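# Put the juicer lid onto its base, tab toward jug

## Task

Place the lid onto the juicer base so it sits down around the white bowl ring, with its square-ended tab lying above the pulp spout and pointing toward the clear jug. At the end neither hand may be in contact with any movable object.

## Robot and tools

Robot: two arms. left_arm carries a left hand and sits on the +y side; right_arm carries a right hand. Base positions in the scene frame: left_arm (-0.021, +0.273, +0.033) m, right_arm (-0.034, -0.363, +0.019) m, each turned only slightly about z. Scene frame: origin at table-top height halfway between the nominal bases, +x out over the table, +z up. Fixed cameras and the table use the scene frame. Each arm's poses, targets and readings use that arm's own base frame.

Row layout: a single list of 28 numbers covers both arms, each number in [-1, 1]. Send all 28 even if only one arm moves. Order:
1-6: left_arm dx, dy, dz, rx, ry, rz.
7-14: left hand little, ring, middle, index, thumb_bend, thumb_turn, force_limit, speed.
15-20: right_arm dx, dy, dz, rx, ry, rz.
21-28: right hand, the same eight in the same order.
Pose numbers are offsets, not poses. They count from that arm's Hand target as it stood when the action or move began, along the arm's own base axes. 1.0 equals 0.6 m or 180 degrees. rx, ry, rz form one rotation vector, turning about the Hand target's position. Every row inside one action counts from the same start, not from the row before, so repeating an offset in a new call moves the arm further. All six zeros re-request the current Hand target. If the total dx, dy, dz length exceeds 1.0, it may be shortened along its direction.

Hand numbers are absolute targets. For fingers, -1 means straight and +1 means curled. For thumb_bend, -1 is straight and +1 is fully bent. For thumb_turn, -1 is beside the palm and +1 is across, facing the fingers. force_limit runs linearly from about 0 N at -1 to 10 N at +1, or 15 N for the two thumb motors. speed runs from near zero at -1 to full at +0.48 and above; a full stroke takes 0.49 s. No value means 'leave unchanged'. Resend the last eight numbers actually carried out for that hand. If none have been, send hand_measured plus hand_force_limit and hand_speed. With the thumb turned in, the hand can grip things about 0.035-0.065 m thick, or a handle down to about 0.025 m. Close at speed -0.94 or lower for a gentle grip. To loosen, send targets more open than hand_measured.

Hand point: 0.15 m out from the wrist face along the fingers, 0.05 m in front of the palm. +z runs along the fingers and +y out of the palm. +x runs across the palm, away from the thumb on the right hand but toward it on the left. Straight fingers extend 0.06-0.07 m past the point and lie 0.06 m behind it along -y. A wrist bracket on the little-finger side can collide with things.

Tools:
- execute_actions(actions, cameras): actions is a list of up to 15-row tables; each row is one 1/30 s step, and a short table repeats its last row. Images come back only for an empty actions list or when cameras are named (["all"] or names).
- move(target, speed, blend, blocking, cameras): target is one 28-number row or up to 15 rows. Every row is an offset from the same starting Hand targets. Paths are straight and take 0.5-10 s. They do not avoid obstacles or the other arm. speed is in m/s, from 0.002 to 4.3, default 0.25; turning is capped at twice that in rad/s. blend, in metres, rounds corners between rows. The result adds a 'move:' line: done, off_target, moving, held or fault. limits=paced means the pose sent was clipped; limits=held means steps were withheld.
- wait(seconds 0-10), stop(), zoom_image(camera, region [x0,y0,x1,y1], at most 504 px each way), show_instructions(), finished_scene(scene 1).
Cameras: cam_head_left, cam_head_right, cam_high, cam_low, cam_left_wrist, cam_right_wrist, each 672x504.

Results: end_effector_position (m) and end_effector_quat_wxyz in the arm's base frame. Hand target is the last commanded pose after clipping; the next offsets start from it. hand_measured, hand_stopped_by (moving, target, force, stalled, fault) and hand_load_n list six values in the motor order. A lost grip shows only as load dropping to near 0. The result also reports joint velocities, joint torques, and motor temperatures. Calls that ran actions also list step positions.

Behaviour to expect: the hand point often rests 1-3 cm, sometimes 5 cm, short of or below its command without any contact. Orientation commands are clipped to within 40 degrees of the current orientation per step. An arm blocked by something keeps pushing until commanded back beyond its hand point. Avoid paths close to an arm's own base; they can flip the shoulder.

Avoid: dropping the lid or letting anything leave the table. Do not release a part while it is moving, slam, or push hard. Do not let the arms touch each other or close one hand on the other. Do not overload fingers. Watch motor heat: MOTOR HOT appears at 85 °C, and at 100 °C the arm goes limp for 30-60 s. Loose objects may occasionally be nudged by the scene. Finish with both hands clear of the lid and the other parts.

Each tool is called after "Emit:" as name(argument=value, ...) on one line, values as JSON.

Reference images:

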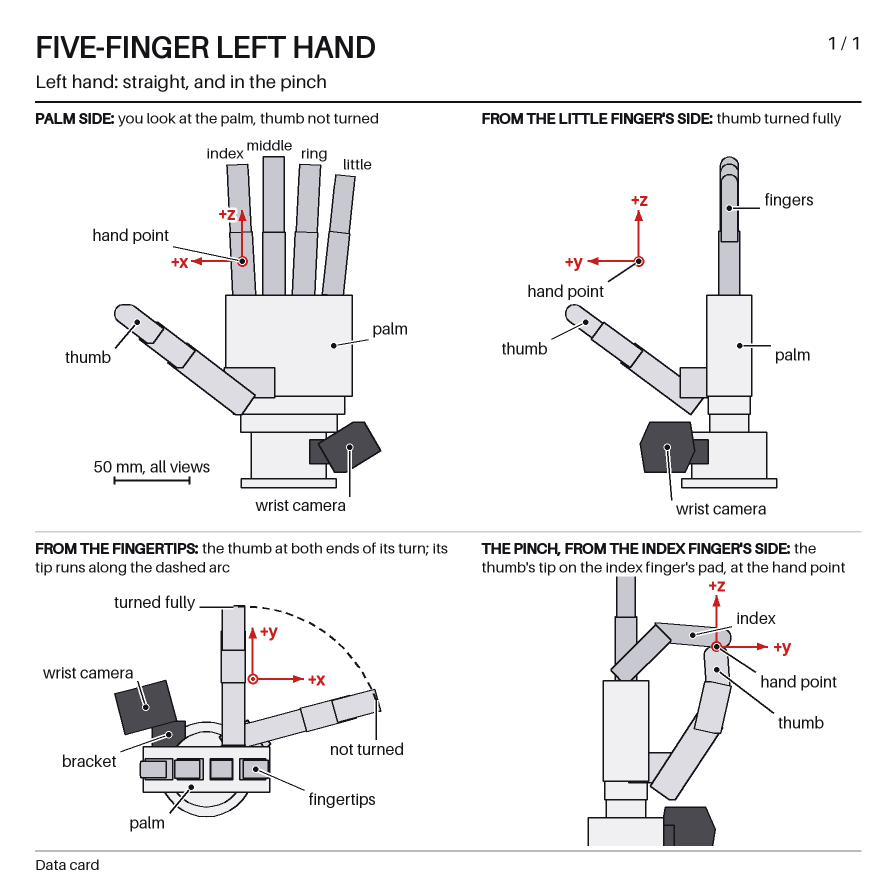

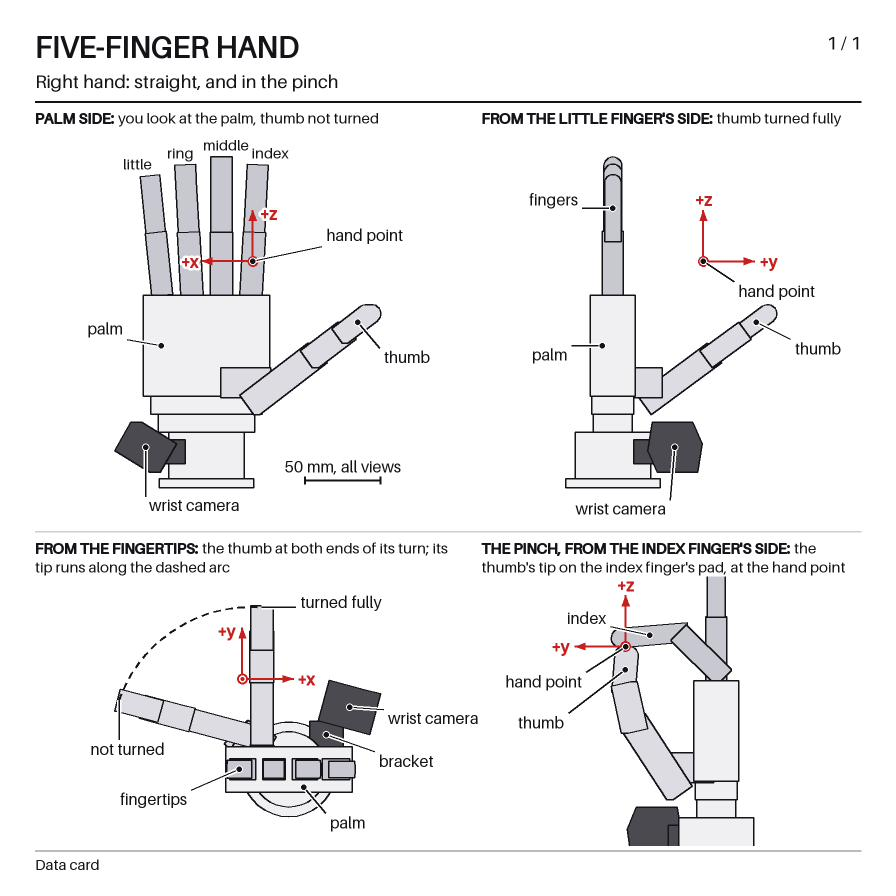

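## Session

Emit:
execute_actions(actions=[])

Scene clock: 0.00 s.
left_arm: end_effector_position=(+0.0078, -0.3418, +0.2215) hand_measured=(-1.000, -1.000, -1.000, -1.000, -1.000, -1.000) hand_load_n=(+0.0, +0.0, +0.0, +0.0, +0.0, +0.0) hand_stopped_by=(target, target, target, target, target, target) hand_force_limit=0.00 hand_speed=-0.80 end_effector_quat_wxyz=(-0.018, -0.122, +0.992, -0.012) | right_arm: end_effector_position=(+0.2966, -0.1830, +0.1834) hand_measured=(-1.000, -1.000, -1.000, -1.000, -1.000, -1.000) hand_load_n=(+0.0, +0.0, +0.0, +0.0, +0.0, +0.0) hand_stopped_by=(target, target, target, target, target, target) hand_force_limit=0.00 hand_speed=-0.80 end_effector_quat_wxyz=(+0.213, +0.919, -0.219, +0.249)
Joint positions: left_arm=[-1.419 1.36 1.293 -1.481 0.037 -0.093] | right_arm=[-0.161 1.004 0.777 -0.833 0.451 -1.384]
Joint velocities: within noise
Joint torques (N m): no reading
Motor temperatures (°C): left_arm=[31 39 33 38 34 34] | right_arm=[37 33 34 35 33 34]
Heat: left arm: hottest shoulder 39 °C; right arm: hottest waist 37 °C.
Hand target: left_arm +0.0088, -0.3481, +0.2288; -0.018, -0.122, +0.992, -0.023 | right_arm +0.3049, -0.1843, +0.1954; +0.212, +0.915, -0.221, +0.263

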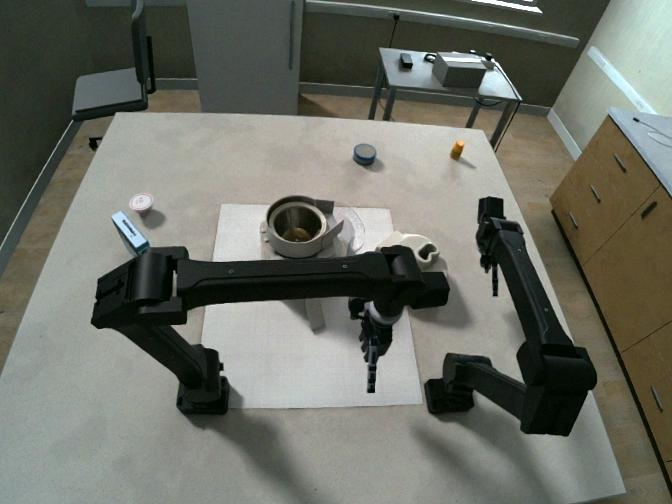

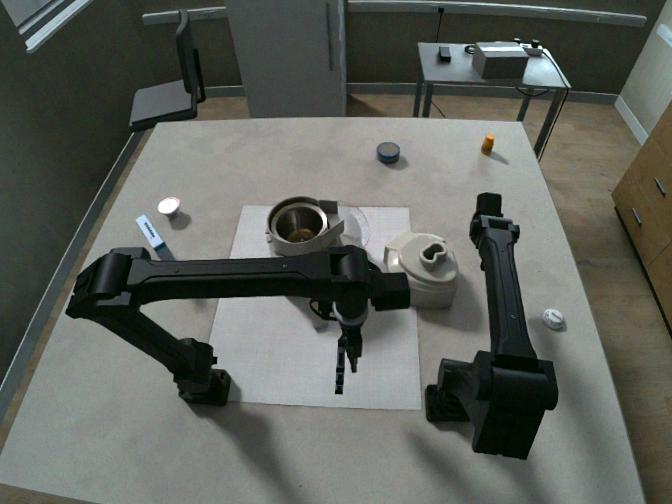

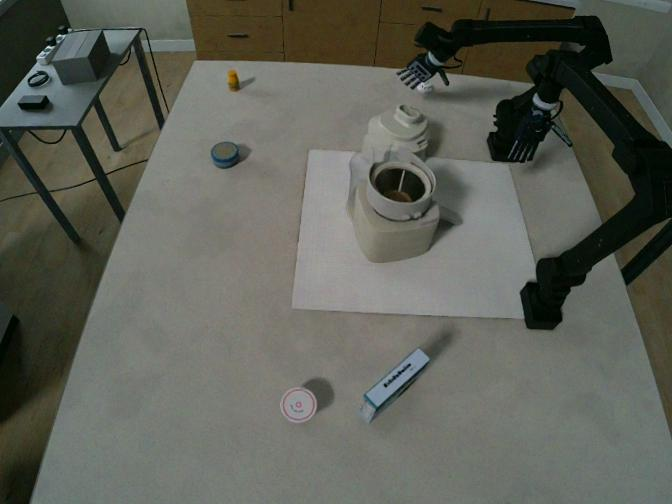

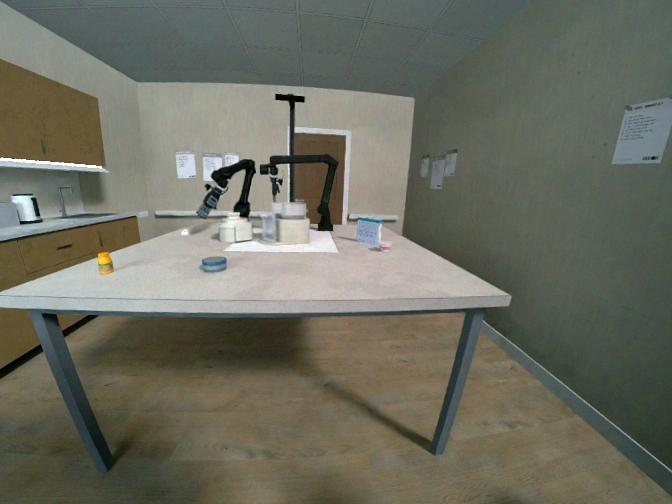

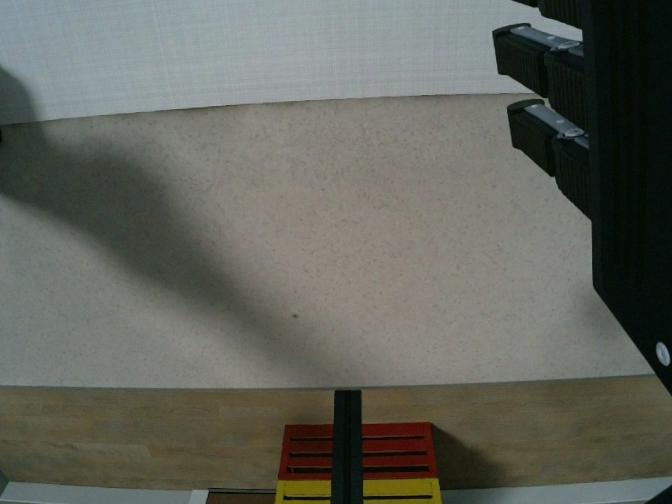

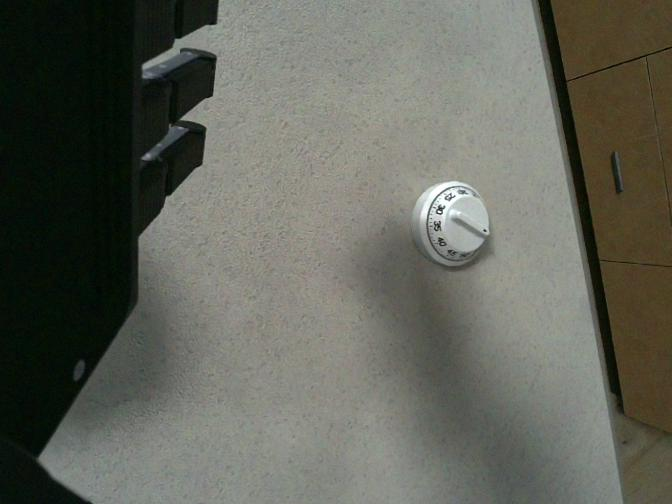

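Emit:
zoom_image(camera="cam_head_left", region=[240, 160, 480, 340])

Emit:
zoom_image(camera="cam_head_right", region=[240, 160, 480, 340])

Emit:
zoom_image(camera="cam_high", region=[300, 80, 500, 280])

Emit:
zoom_image(camera="cam_low", region=[190, 140, 350, 260])

Scaled by 2.100 from the camera's 672x504 image, which has a finer 960x720 frame.

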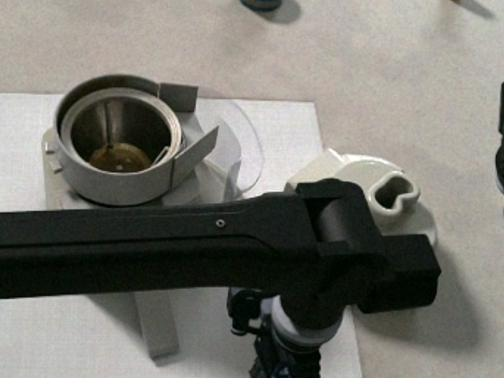

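Scaled by 2.100 from the camera's 672x504 image, which has a finer 960x720 frame.

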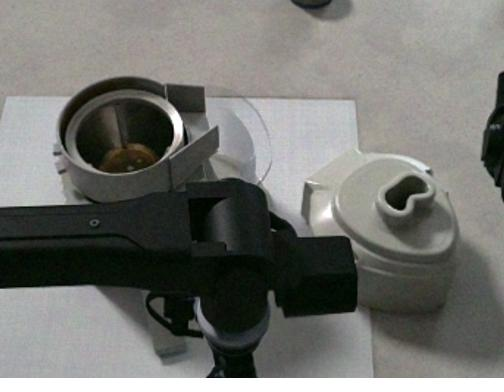

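Scaled by 2.520 from the camera's 672x504 image, which has a finer 960x720 frame.

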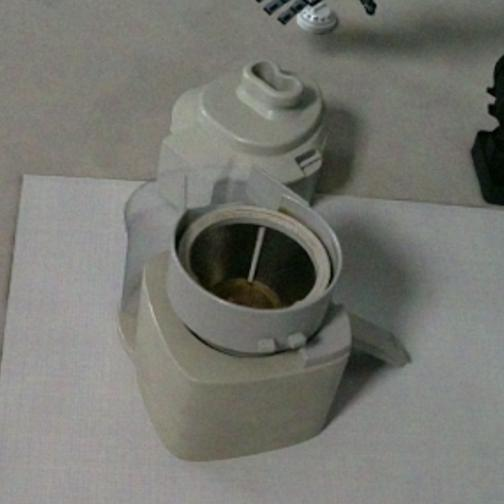

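Scaled by 3.150 from the camera's 672x504 image, which has a finer 960x720 frame.

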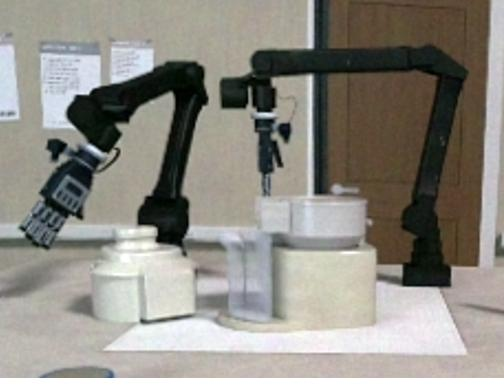

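Emit:
move(target=[[0,0,0.42,0,0,0,-1,-1,-1,-1,-1,-1,0,-0.8,0,0,0,0,0,0,-1,-1,-1,-1,-1,-1,0,-0.8],[0.402,0.247,0.45,0,0,0.278,-1,-1,-1,-1,-1,-1,0,-0.8,0,0,0,0,0,0,-1,-1,-1,-1,-1,-1,0,-0.8],[0.40,0.73,0.40,0,0,0.58,-1,-1,-1,-1,-1,-1,0,-0.8,0,0,0,0,0,0,-1,-1,-1,-1,-1,-1,0,-0.8],[0.12,1.12,0.25,0,0,0.88,-1,-1,-1,-1,-1,-1,0,-0.8,0,0,0,0,0,0,-1,-1,-1,-1,-1,-1,0,-0.8]], speed=0.4, blend=[0.04,0.05,0.05,0], cameras=["all"])

every number of target 4 of 4 must lie in its column's range; nothing of the call was run
Scene clock: 1.53 s.
left_arm: end_effector_position=(+0.0078, -0.3418, +0.2215) hand_measured=(-1.000, -1.000, -1.000, -1.000, -1.000, -1.000) hand_load_n=(+0.0, +0.0, +0.0, +0.0, +0.0, +0.0) hand_stopped_by=(target, target, target, target, target, target) hand_force_limit=0.00 hand_speed=-0.80 end_effector_quat_wxyz=(-0.018, -0.122, +0.992, -0.012) | right_arm: end_effector_position=(+0.2966, -0.1830, +0.1834) hand_measured=(-1.000, -1.000, -1.000, -1.000, -1.000, -1.000) hand_load_n=(+0.0, +0.0, +0.0, +0.0, +0.0, +0.0) hand_stopped_by=(target, target, target, target, target, target) hand_force_limit=0.00 hand_speed=-0.80 end_effector_quat_wxyz=(+0.213, +0.919, -0.219, +0.249)
Joint positions: left_arm=[-1.419 1.36 1.293 -1.481 0.037 -0.093] | right_arm=[-0.161 1.004 0.777 -0.833 0.451 -1.384]
Joint torques (N m): left_arm=[0.67 -9.05 8.16 0.16 -0.03 -0.08] | right_arm=[-0.56 -5.07 13.42 1.5 0.42 -0.04]
Heat: left arm: hottest shoulder 39 °C; right arm: hottest waist 37 °C.
Hand target: left_arm +0.0088, -0.3481, +0.2288; -0.018, -0.122, +0.992, -0.023 | right_arm +0.3049, -0.1843, +0.1954; +0.212, +0.915, -0.221, +0.263

Emit:
move(target=[[0,0,0.42,0,0,0,-1,-1,-1,-1,-1,-1,0,-0.8,0,0,0,0,0,0,-1,-1,-1,-1,-1,-1,0,-0.8],[0.402,0.247,0.45,0,0,0.278,-1,-1,-1,-1,-1,-1,0,-0.8,0,0,0,0,0,0,-1,-1,-1,-1,-1,-1,0,-0.8],[0.40,0.73,0.40,0,0,0.58,-1,-1,-1,-1,-1,-1,0,-0.8,0,0,0,0,0,0,-1,-1,-1,-1,-1,-1,0,-0.8],[0.22,0.9,0.30,0,0,0.79,-1,-1,-1,-1,-1,-1,0,-0.8,0,0,0,0,0,0,-1,-1,-1,-1,-1,-1,0,-0.8]], speed=0.4, blend=[0.04, 0.05, 0.05, 0], cameras=["all"])

Scene clock: 6.00 s.
left_arm: end_effector_position=(+0.1419, +0.1924, +0.4105) hand_measured=(-1.000, -1.000, -1.000, -1.000, -1.000, -1.000) hand_load_n=(+0.0, +0.0, +0.0, +0.0, -0.5, +0.0) hand_stopped_by=(target, target, target, target, target, target) hand_force_limit=0.00 hand_speed=-0.80 end_effector_quat_wxyz=(-0.213, +0.952, -0.200, +0.088) | right_arm: end_effector_position=(+0.2966, -0.1830, +0.1834) hand_measured=(-1.000, -1.000, -1.000, -1.000, -1.000, -1.000) hand_load_n=(+0.0, +0.0, +0.0, +0.0, +0.0, +0.0) hand_stopped_by=(target, target, target, target, target, target) hand_force_limit=0.00 hand_speed=-0.80 end_effector_quat_wxyz=(+0.213, +0.919, -0.219, +0.249)
Joint positions: left_arm=[1.137 0.917 1.474 -1.669 0.074 -0.037] | right_arm=[-0.161 1.004 0.777 -0.833 0.451 -1.384]
Joint torques (N m): left_arm=[1.03 -1.9 6.19 0.68 0.02 -0.06] | right_arm=[-0.5 -5.36 13.42 1.58 0.38 -0.04]
Motor temperatures (°C): left_arm=[31 39 33 38 34 34] | right_arm=[37 33 35 35 33 34]
Heat: left arm: hottest shoulder 39 °C; right arm: hottest waist 37 °C.
Hand target: left_arm +0.1408, +0.1920, +0.4087; -0.016, +0.978, -0.206, +0.024 | right_arm +0.3049, -0.1843, +0.1954; +0.212, +0.915, -0.221, +0.263
Off the commanded pose: left_arm 0.002 m, 24 deg | right_arm 0.015 m, 2 deg.
joint sent to its limit (left arm) — joint 4 (wrist pitch), lower limit. The joint targets are off in orientation, not in position.
move: off_target (left_arm, right_arm)

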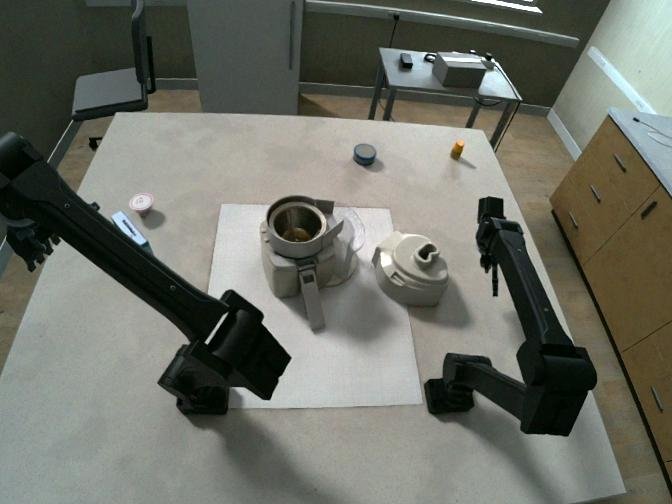

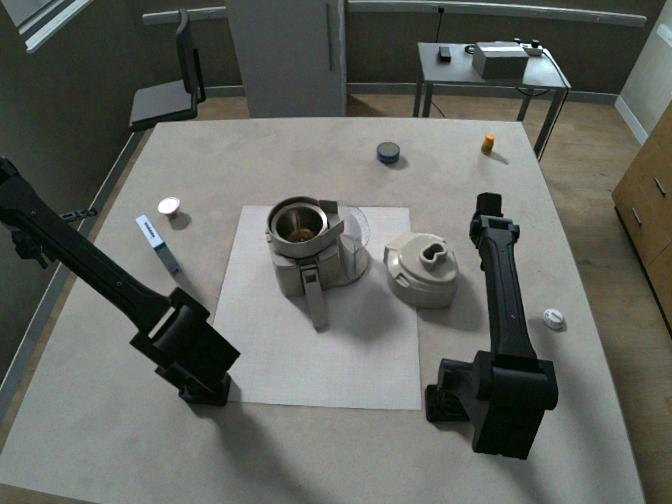

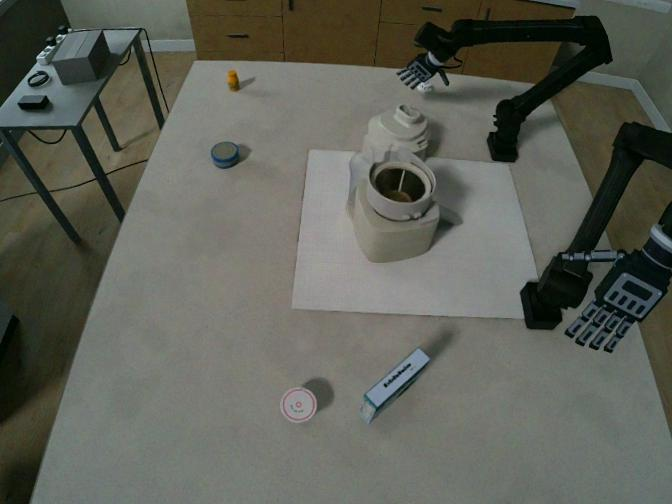

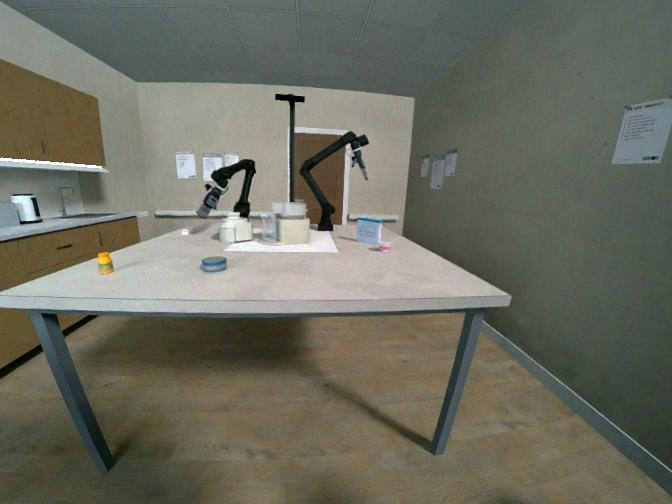

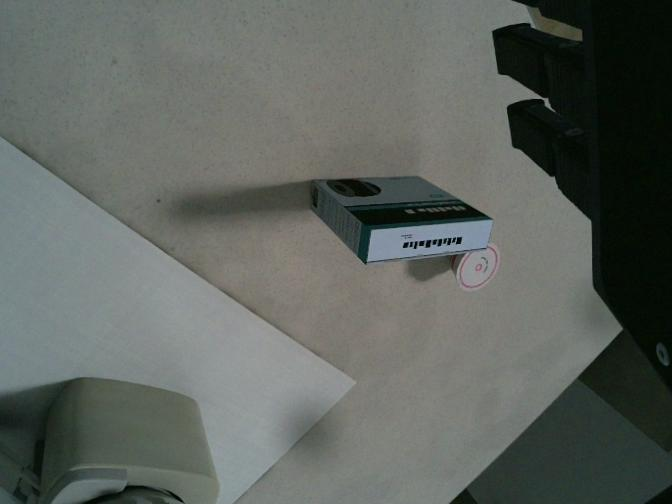

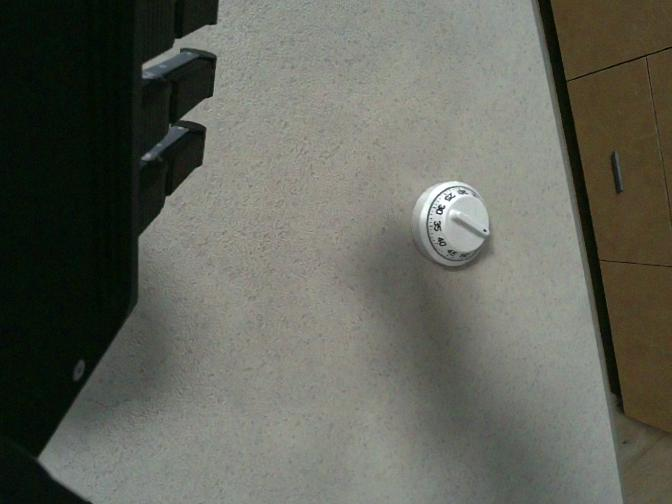

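Emit:
zoom_image(camera="cam_head_left", region=[250, 180, 460, 340])

Emit:
zoom_image(camera="cam_head_right", region=[250, 180, 480, 340])

Emit:
zoom_image(camera="cam_high", region=[340, 90, 480, 270])

Emit:
zoom_image(camera="cam_low", region=[200, 180, 330, 260])

Scaled by 2.400 from the camera's 672x504 image, which has a finer 960x720 frame.

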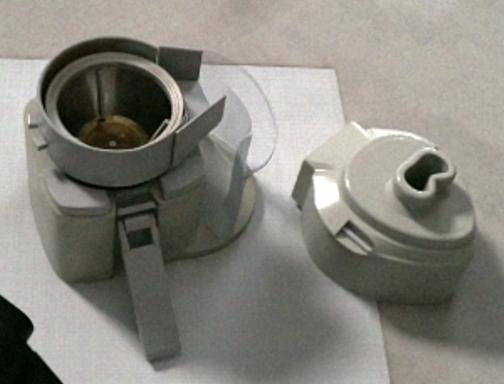

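Scaled by 2.191 from the camera's 672x504 image, which has a finer 960x720 frame.

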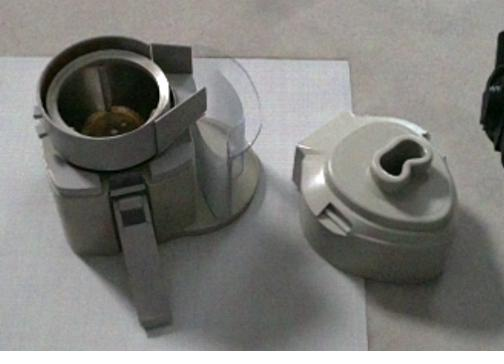

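Scaled by 2.800 from the camera's 672x504 image, which has a finer 960x720 frame.

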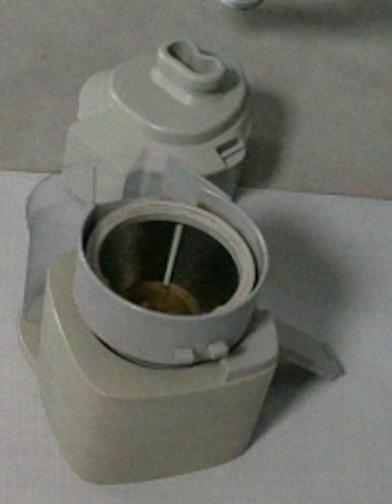

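Scaled by 3.877 from the camera's 672x504 image, which has a finer 960x720 frame.

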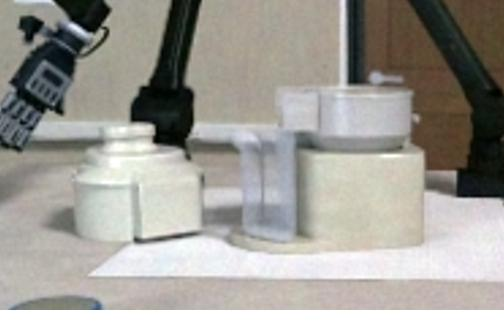

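Emit:
move(target=[[0,0.18,-0.2,0,0,0,-1,-1,-1,-1,-1,-1,0,-0.8,-0.008,0.357,0.275,0.146,0.166,0.118,-1,-1,-1,-1,-1,-1,0,-0.8]], speed=0.3, cameras=["all"])

Scene clock: 16.33 s.
left_arm: end_effector_position=(+0.1433, +0.2929, +0.2810) hand_measured=(-1.000, -1.000, -1.000, -1.000, -1.000, -1.000) hand_load_n=(+0.0, +0.0, +0.0, +0.0, +0.0, +0.0) hand_stopped_by=(target, target, target, target, target, target) hand_force_limit=0.00 hand_speed=-0.80 end_effector_quat_wxyz=(+0.001, +0.979, -0.204, +0.023) | right_arm: end_effector_position=(+0.2977, +0.0273, +0.3413) hand_measured=(-1.000, -1.000, -1.000, -1.000, -1.000, -1.000) hand_load_n=(+0.0, +0.0, +0.0, +0.0, +0.0, +0.5) hand_stopped_by=(target, target, target, target, target, target) hand_force_limit=0.00 hand_speed=-0.80 end_effector_quat_wxyz=(-0.011, +0.995, -0.037, +0.096)
Joint positions: left_arm=[1.227 1.349 1.435 -1.654 0.046 0.067] | right_arm=[0.273 1.141 1.431 -1.669 0.037 -1.227]
Joint torques (N m): left_arm=[1.9 -9.52 8.05 0.47 -0.11 0.09] | right_arm=[-0.79 -6.83 14.52 0.46 0 0.08]
Heat: left arm: hottest shoulder 39 °C; right arm: hottest waist 37 °C.
Hand target: left_arm +0.1409, +0.3000, +0.2888; -0.016, +0.978, -0.206, +0.024 | right_arm +0.3001, +0.0299, +0.3604; +0.000, +0.999, -0.044, -0.001
Off the commanded pose: left_arm 0.011 m, 2 deg | right_arm 0.019 m, 11 deg.
joint sent to its limit (right arm) — joint 4 (wrist pitch), lower limit. The joint targets are off in orientation, not in position.
move: off_target (left_arm, right_arm)

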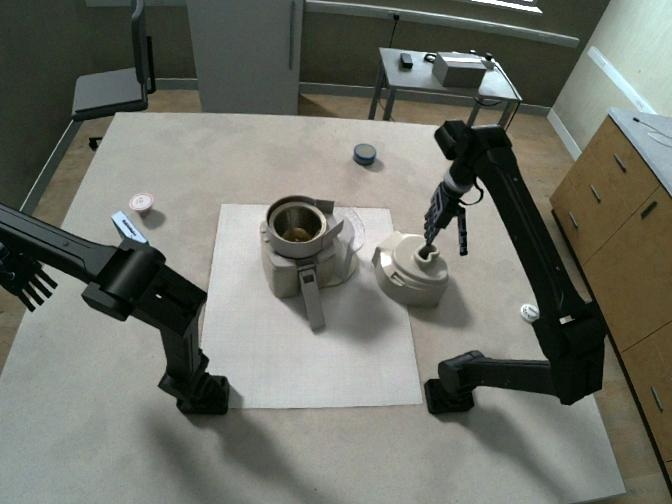

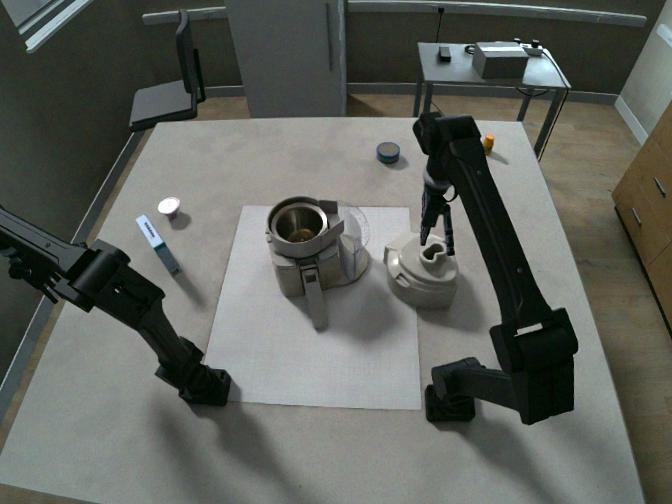

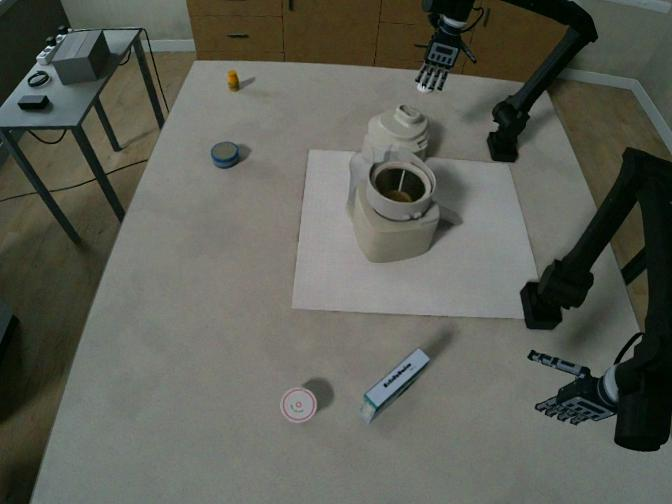

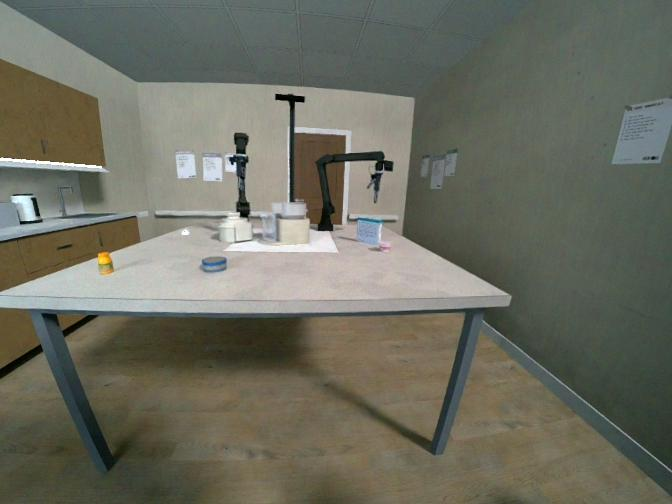

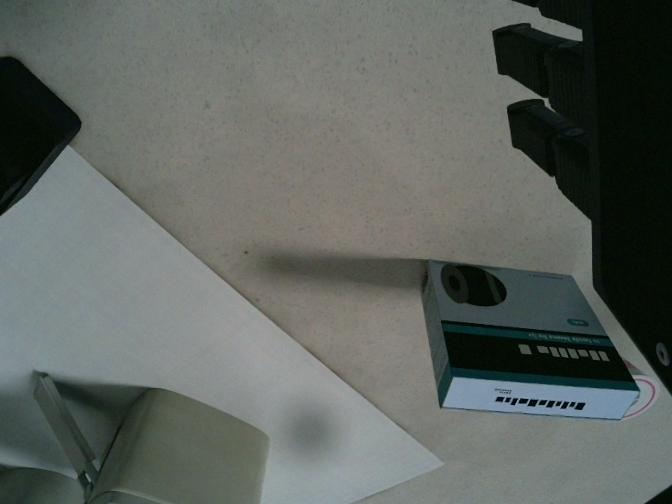

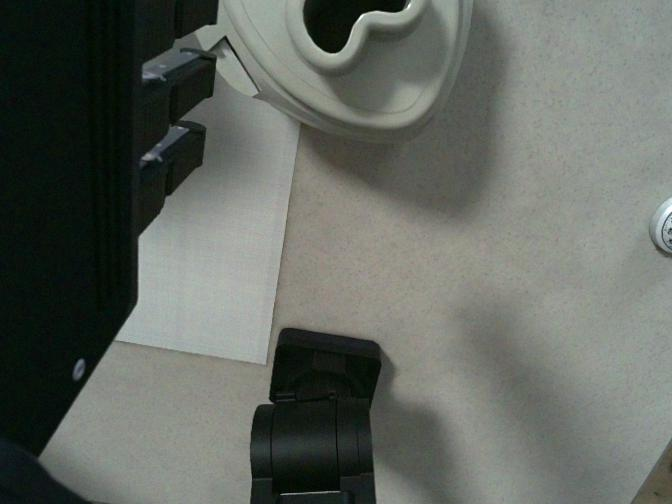

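Emit:
move(target=[[0,0,0,0,0,0,-1,-1,-1,-1,-1,-1,0,-0.8,0.2,0.03,0.0,0,0,0,-1,-1,-1,-1,-1,-1,0,-0.8]], speed=0.3, cameras=["cam_right_wrist","cam_head_left","cam_head_right","cam_high"])

Scene clock: 17.60 s.
left_arm: end_effector_position=(+0.1433, +0.2929, +0.2810) hand_measured=(-1.000, -1.000, -1.000, -1.000, -1.000, -1.000) hand_load_n=(+0.0, +0.0, +0.0, +0.0, +0.0, +0.0) hand_stopped_by=(target, target, target, target, target, target) hand_force_limit=0.00 hand_speed=-0.80 end_effector_quat_wxyz=(+0.001, +0.979, -0.204, +0.023) | right_arm: end_effector_position=(+0.4139, +0.0494, +0.3359) hand_measured=(-1.000, -1.000, -1.000, -1.000, -1.000, -1.000) hand_load_n=(+0.0, +0.0, +0.0, +0.0, -0.5, +0.0) hand_stopped_by=(target, target, target, target, target, target) hand_force_limit=0.00 hand_speed=-0.80 end_effector_quat_wxyz=(-0.007, +0.996, -0.044, +0.072)
Joint positions: left_arm=[1.227 1.349 1.435 -1.654 0.046 0.067] | right_arm=[0.245 1.475 1.721 -1.674 0.027 -1.239]
Joint torques (N m): left_arm=[1.85 -9.47 8.08 0.39 -0.1 0.08] | right_arm=[-1.14 -12.69 15.06 0.58 0 -0.16]
Heat: left arm: hottest shoulder 39 °C; right arm: hottest waist 37 °C.
Hand target: left_arm +0.1409, +0.3000, +0.2888; -0.016, +0.978, -0.206, +0.024 | right_arm +0.4202, +0.0479, +0.3604; +0.000, +0.999, -0.044, -0.001
Off the commanded pose: left_arm 0.011 m, 2 deg | right_arm 0.025 m, 8 deg.
joint sent to its limit (right arm) — joint 4 (wrist pitch), lower limit. The joint targets are off in orientation, not in position.
move: off_target (left_arm, right_arm)
Images, in order (width x height): cam_head_left 672x504, cam_head_right 672x504, cam_high 672x504, cam_right_wrist 672x504.

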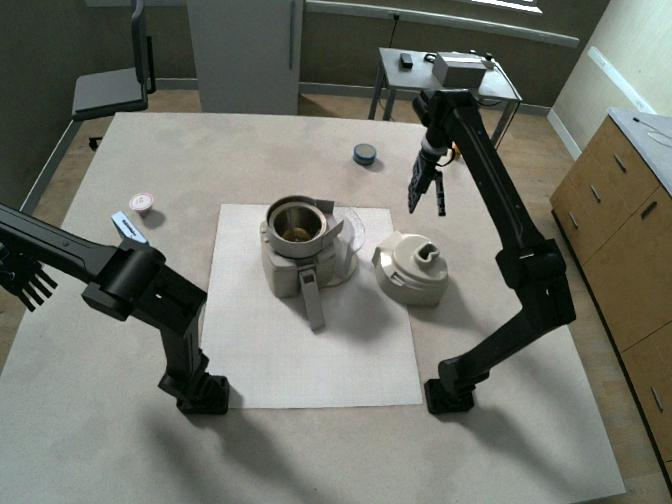

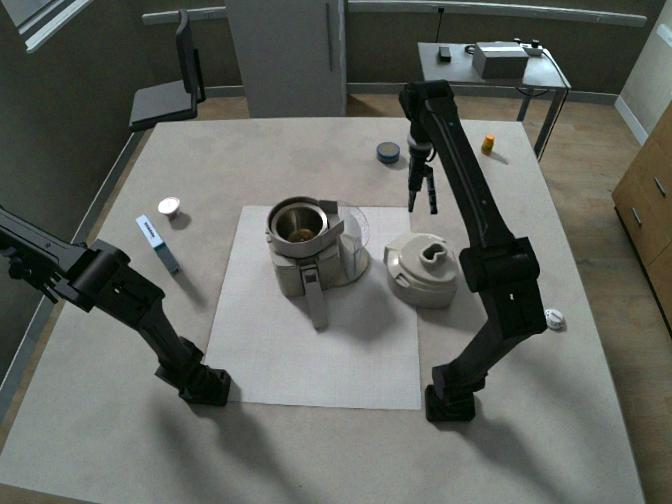

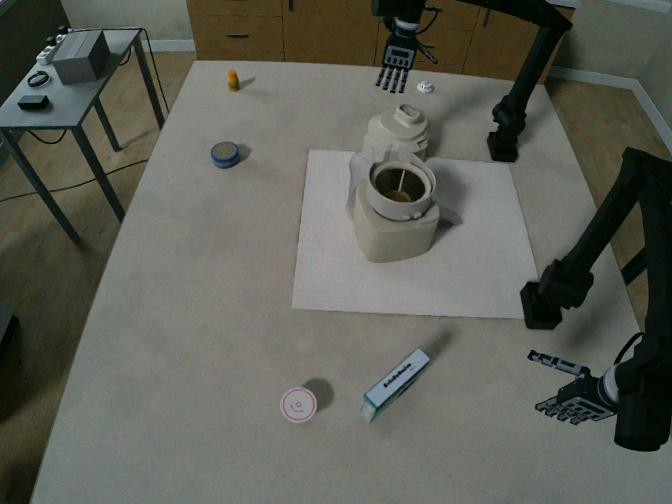

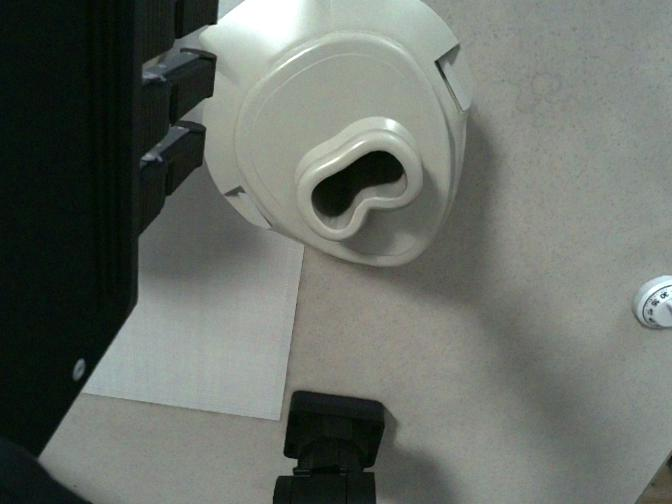

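Emit:
zoom_image(camera="cam_right_wrist", region=[190, 0, 490, 280])

Scaled by 1.680 from the camera's 672x504 image, which has a finer 960x720 frame.

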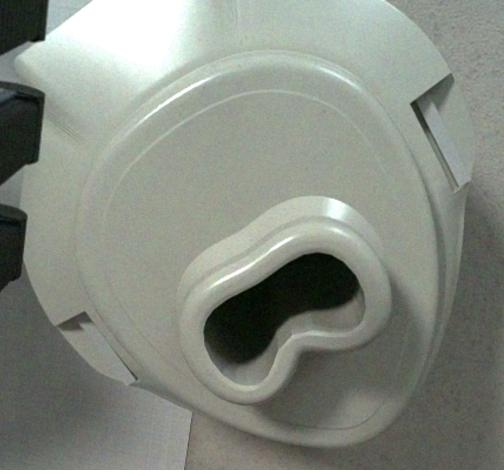

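Emit:
move(target=[[0.232,-0.25,0.185,0,0,-0.28,-1,-1,-1,-1,-1,-1,0,-0.8,0,0,0,0,0,0,-1,-1,-1,-1,-1,-1,0,-0.8],[0.215,-0.70,0.30,0,0,-0.617,-1,-1,-1,-1,-1,-1,0,-0.8,0,0,0,0,0,0,-1,-1,-1,-1,-1,-1,0,-0.8]], speed=0.35, blend=[0.05,0], cameras=["cam_left_wrist","cam_head_left","cam_head_right","cam_high"])

Scene clock: 28.63 s.
left_arm: end_effector_position=(+0.2687, -0.1202, +0.4541) hand_measured=(-1.000, -1.000, -1.000, -1.000, -1.000, -1.000) hand_load_n=(+0.0, +0.0, +0.0, +0.0, +0.0, +0.0) hand_stopped_by=(target, target, target, target, target, target) hand_force_limit=0.00 hand_speed=-0.80 end_effector_quat_wxyz=(+0.161, -0.386, +0.885, -0.203) | right_arm: end_effector_position=(+0.4139, +0.0493, +0.3359) hand_measured=(-1.000, -1.000, -1.000, -1.000, -1.000, -1.000) hand_load_n=(+0.0, +0.0, +0.0, +0.5, +0.0, +0.0) hand_stopped_by=(target, target, target, target, target, target) hand_force_limit=0.00 hand_speed=-0.80 end_effector_quat_wxyz=(-0.007, +0.996, -0.044, +0.072)
Joint positions: left_arm=[-0.352 1.093 1.711 -1.669 0.069 0.378] | right_arm=[0.245 1.475 1.721 -1.674 0.027 -1.24]
Joint torques (N m): left_arm=[0.79 -4.31 9.05 0.68 0.01 0.1] | right_arm=[-1.08 -12.34 15.16 0.53 0.02 -0.16]
Heat: left arm: hottest shoulder 39 °C; right arm: hottest elbow 39 °C.
Hand target: left_arm +0.2698, -0.1201, +0.4688; -0.011, -0.384, +0.923, -0.027 | right_arm +0.4202, +0.0479, +0.3604; +0.000, +0.999, -0.044, -0.001
Off the commanded pose: left_arm 0.015 m, 29 deg | right_arm 0.025 m, 8 deg.
joint sent to its limit (left arm) — joint 4 (wrist pitch), lower limit. The joint targets are off in orientation, not in position.
joint sent to its limit (right arm) — joint 4 (wrist pitch), lower limit. The joint targets are off in orientation, not in position.
move: off_target (left_arm, right_arm)
Images, in order (width x height): cam_head_left 672x504, cam_head_right 672x504, cam_high 672x504, cam_left_wrist 672x504.

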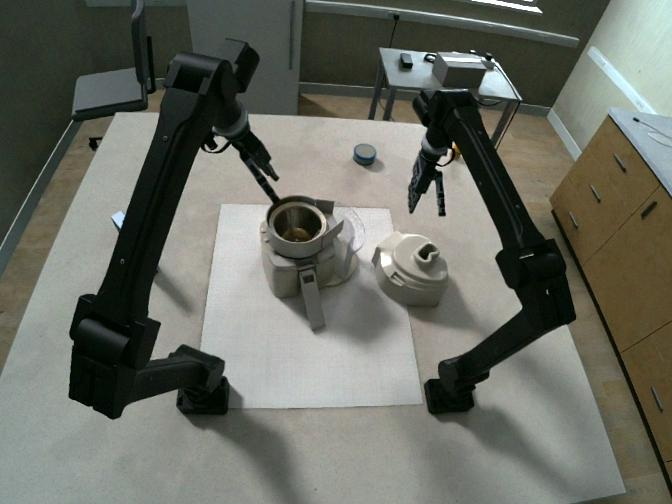

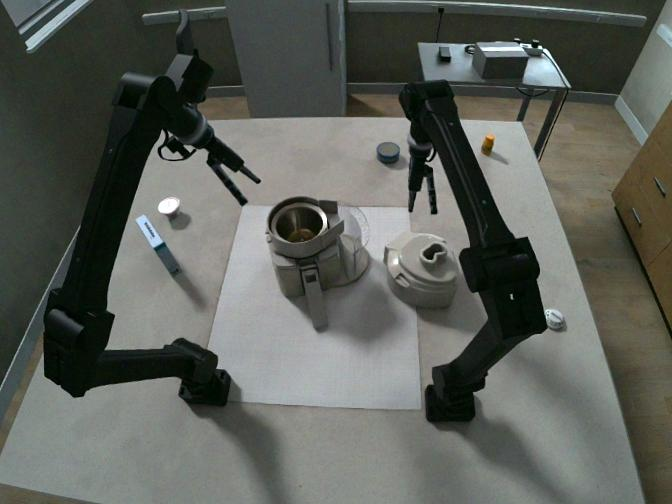

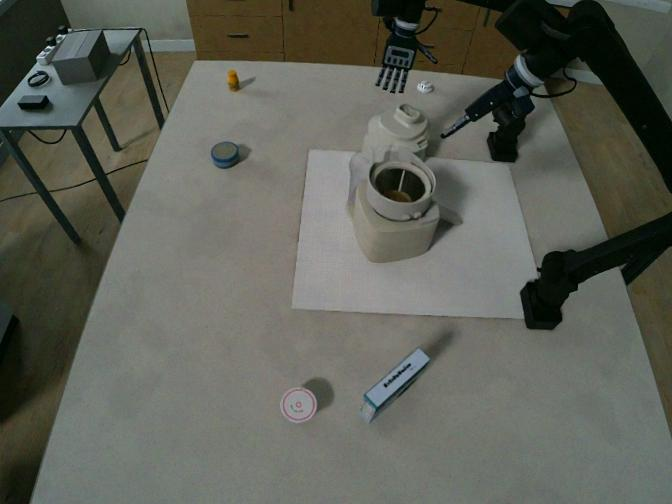

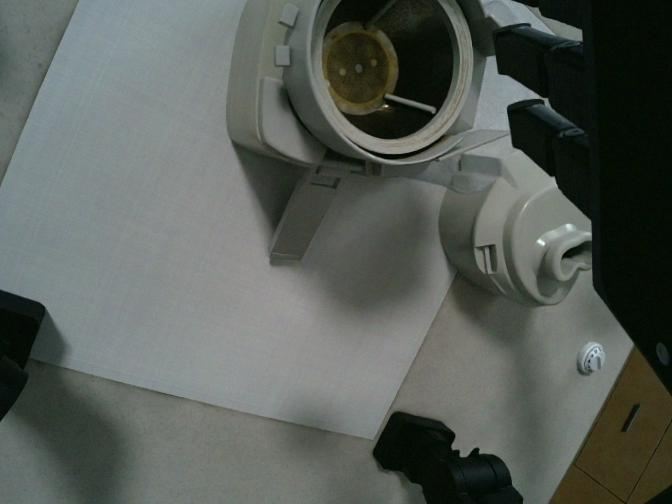

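Emit:
zoom_image(camera="cam_head_left", region=[200, 100, 470, 240])

Emit:
zoom_image(camera="cam_head_right", region=[200, 90, 470, 230])

Emit:
zoom_image(camera="cam_left_wrist", region=[220, 0, 620, 320])

Scaled by 1.867 from the camera's 672x504 image, which has a finer 960x720 frame.

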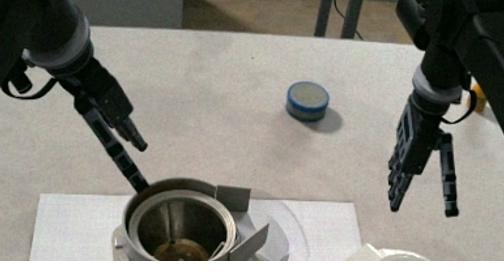

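Scaled by 1.867 from the camera's 672x504 image, which has a finer 960x720 frame.

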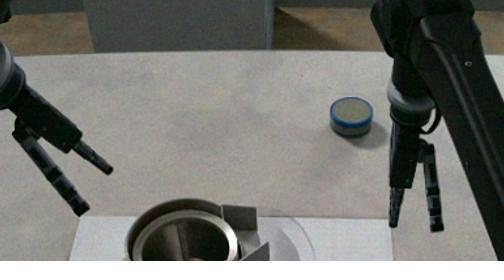

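Scaled by 1.260 from the camera's 672x504 image, which has a finer 960x720 frame.

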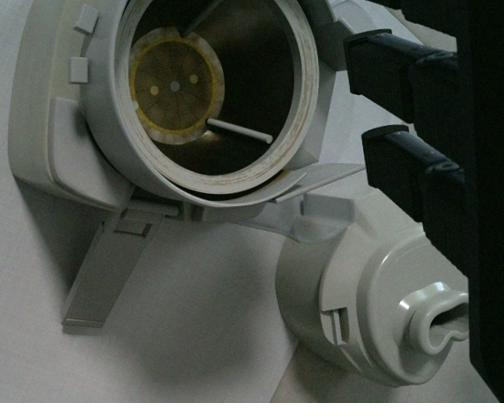

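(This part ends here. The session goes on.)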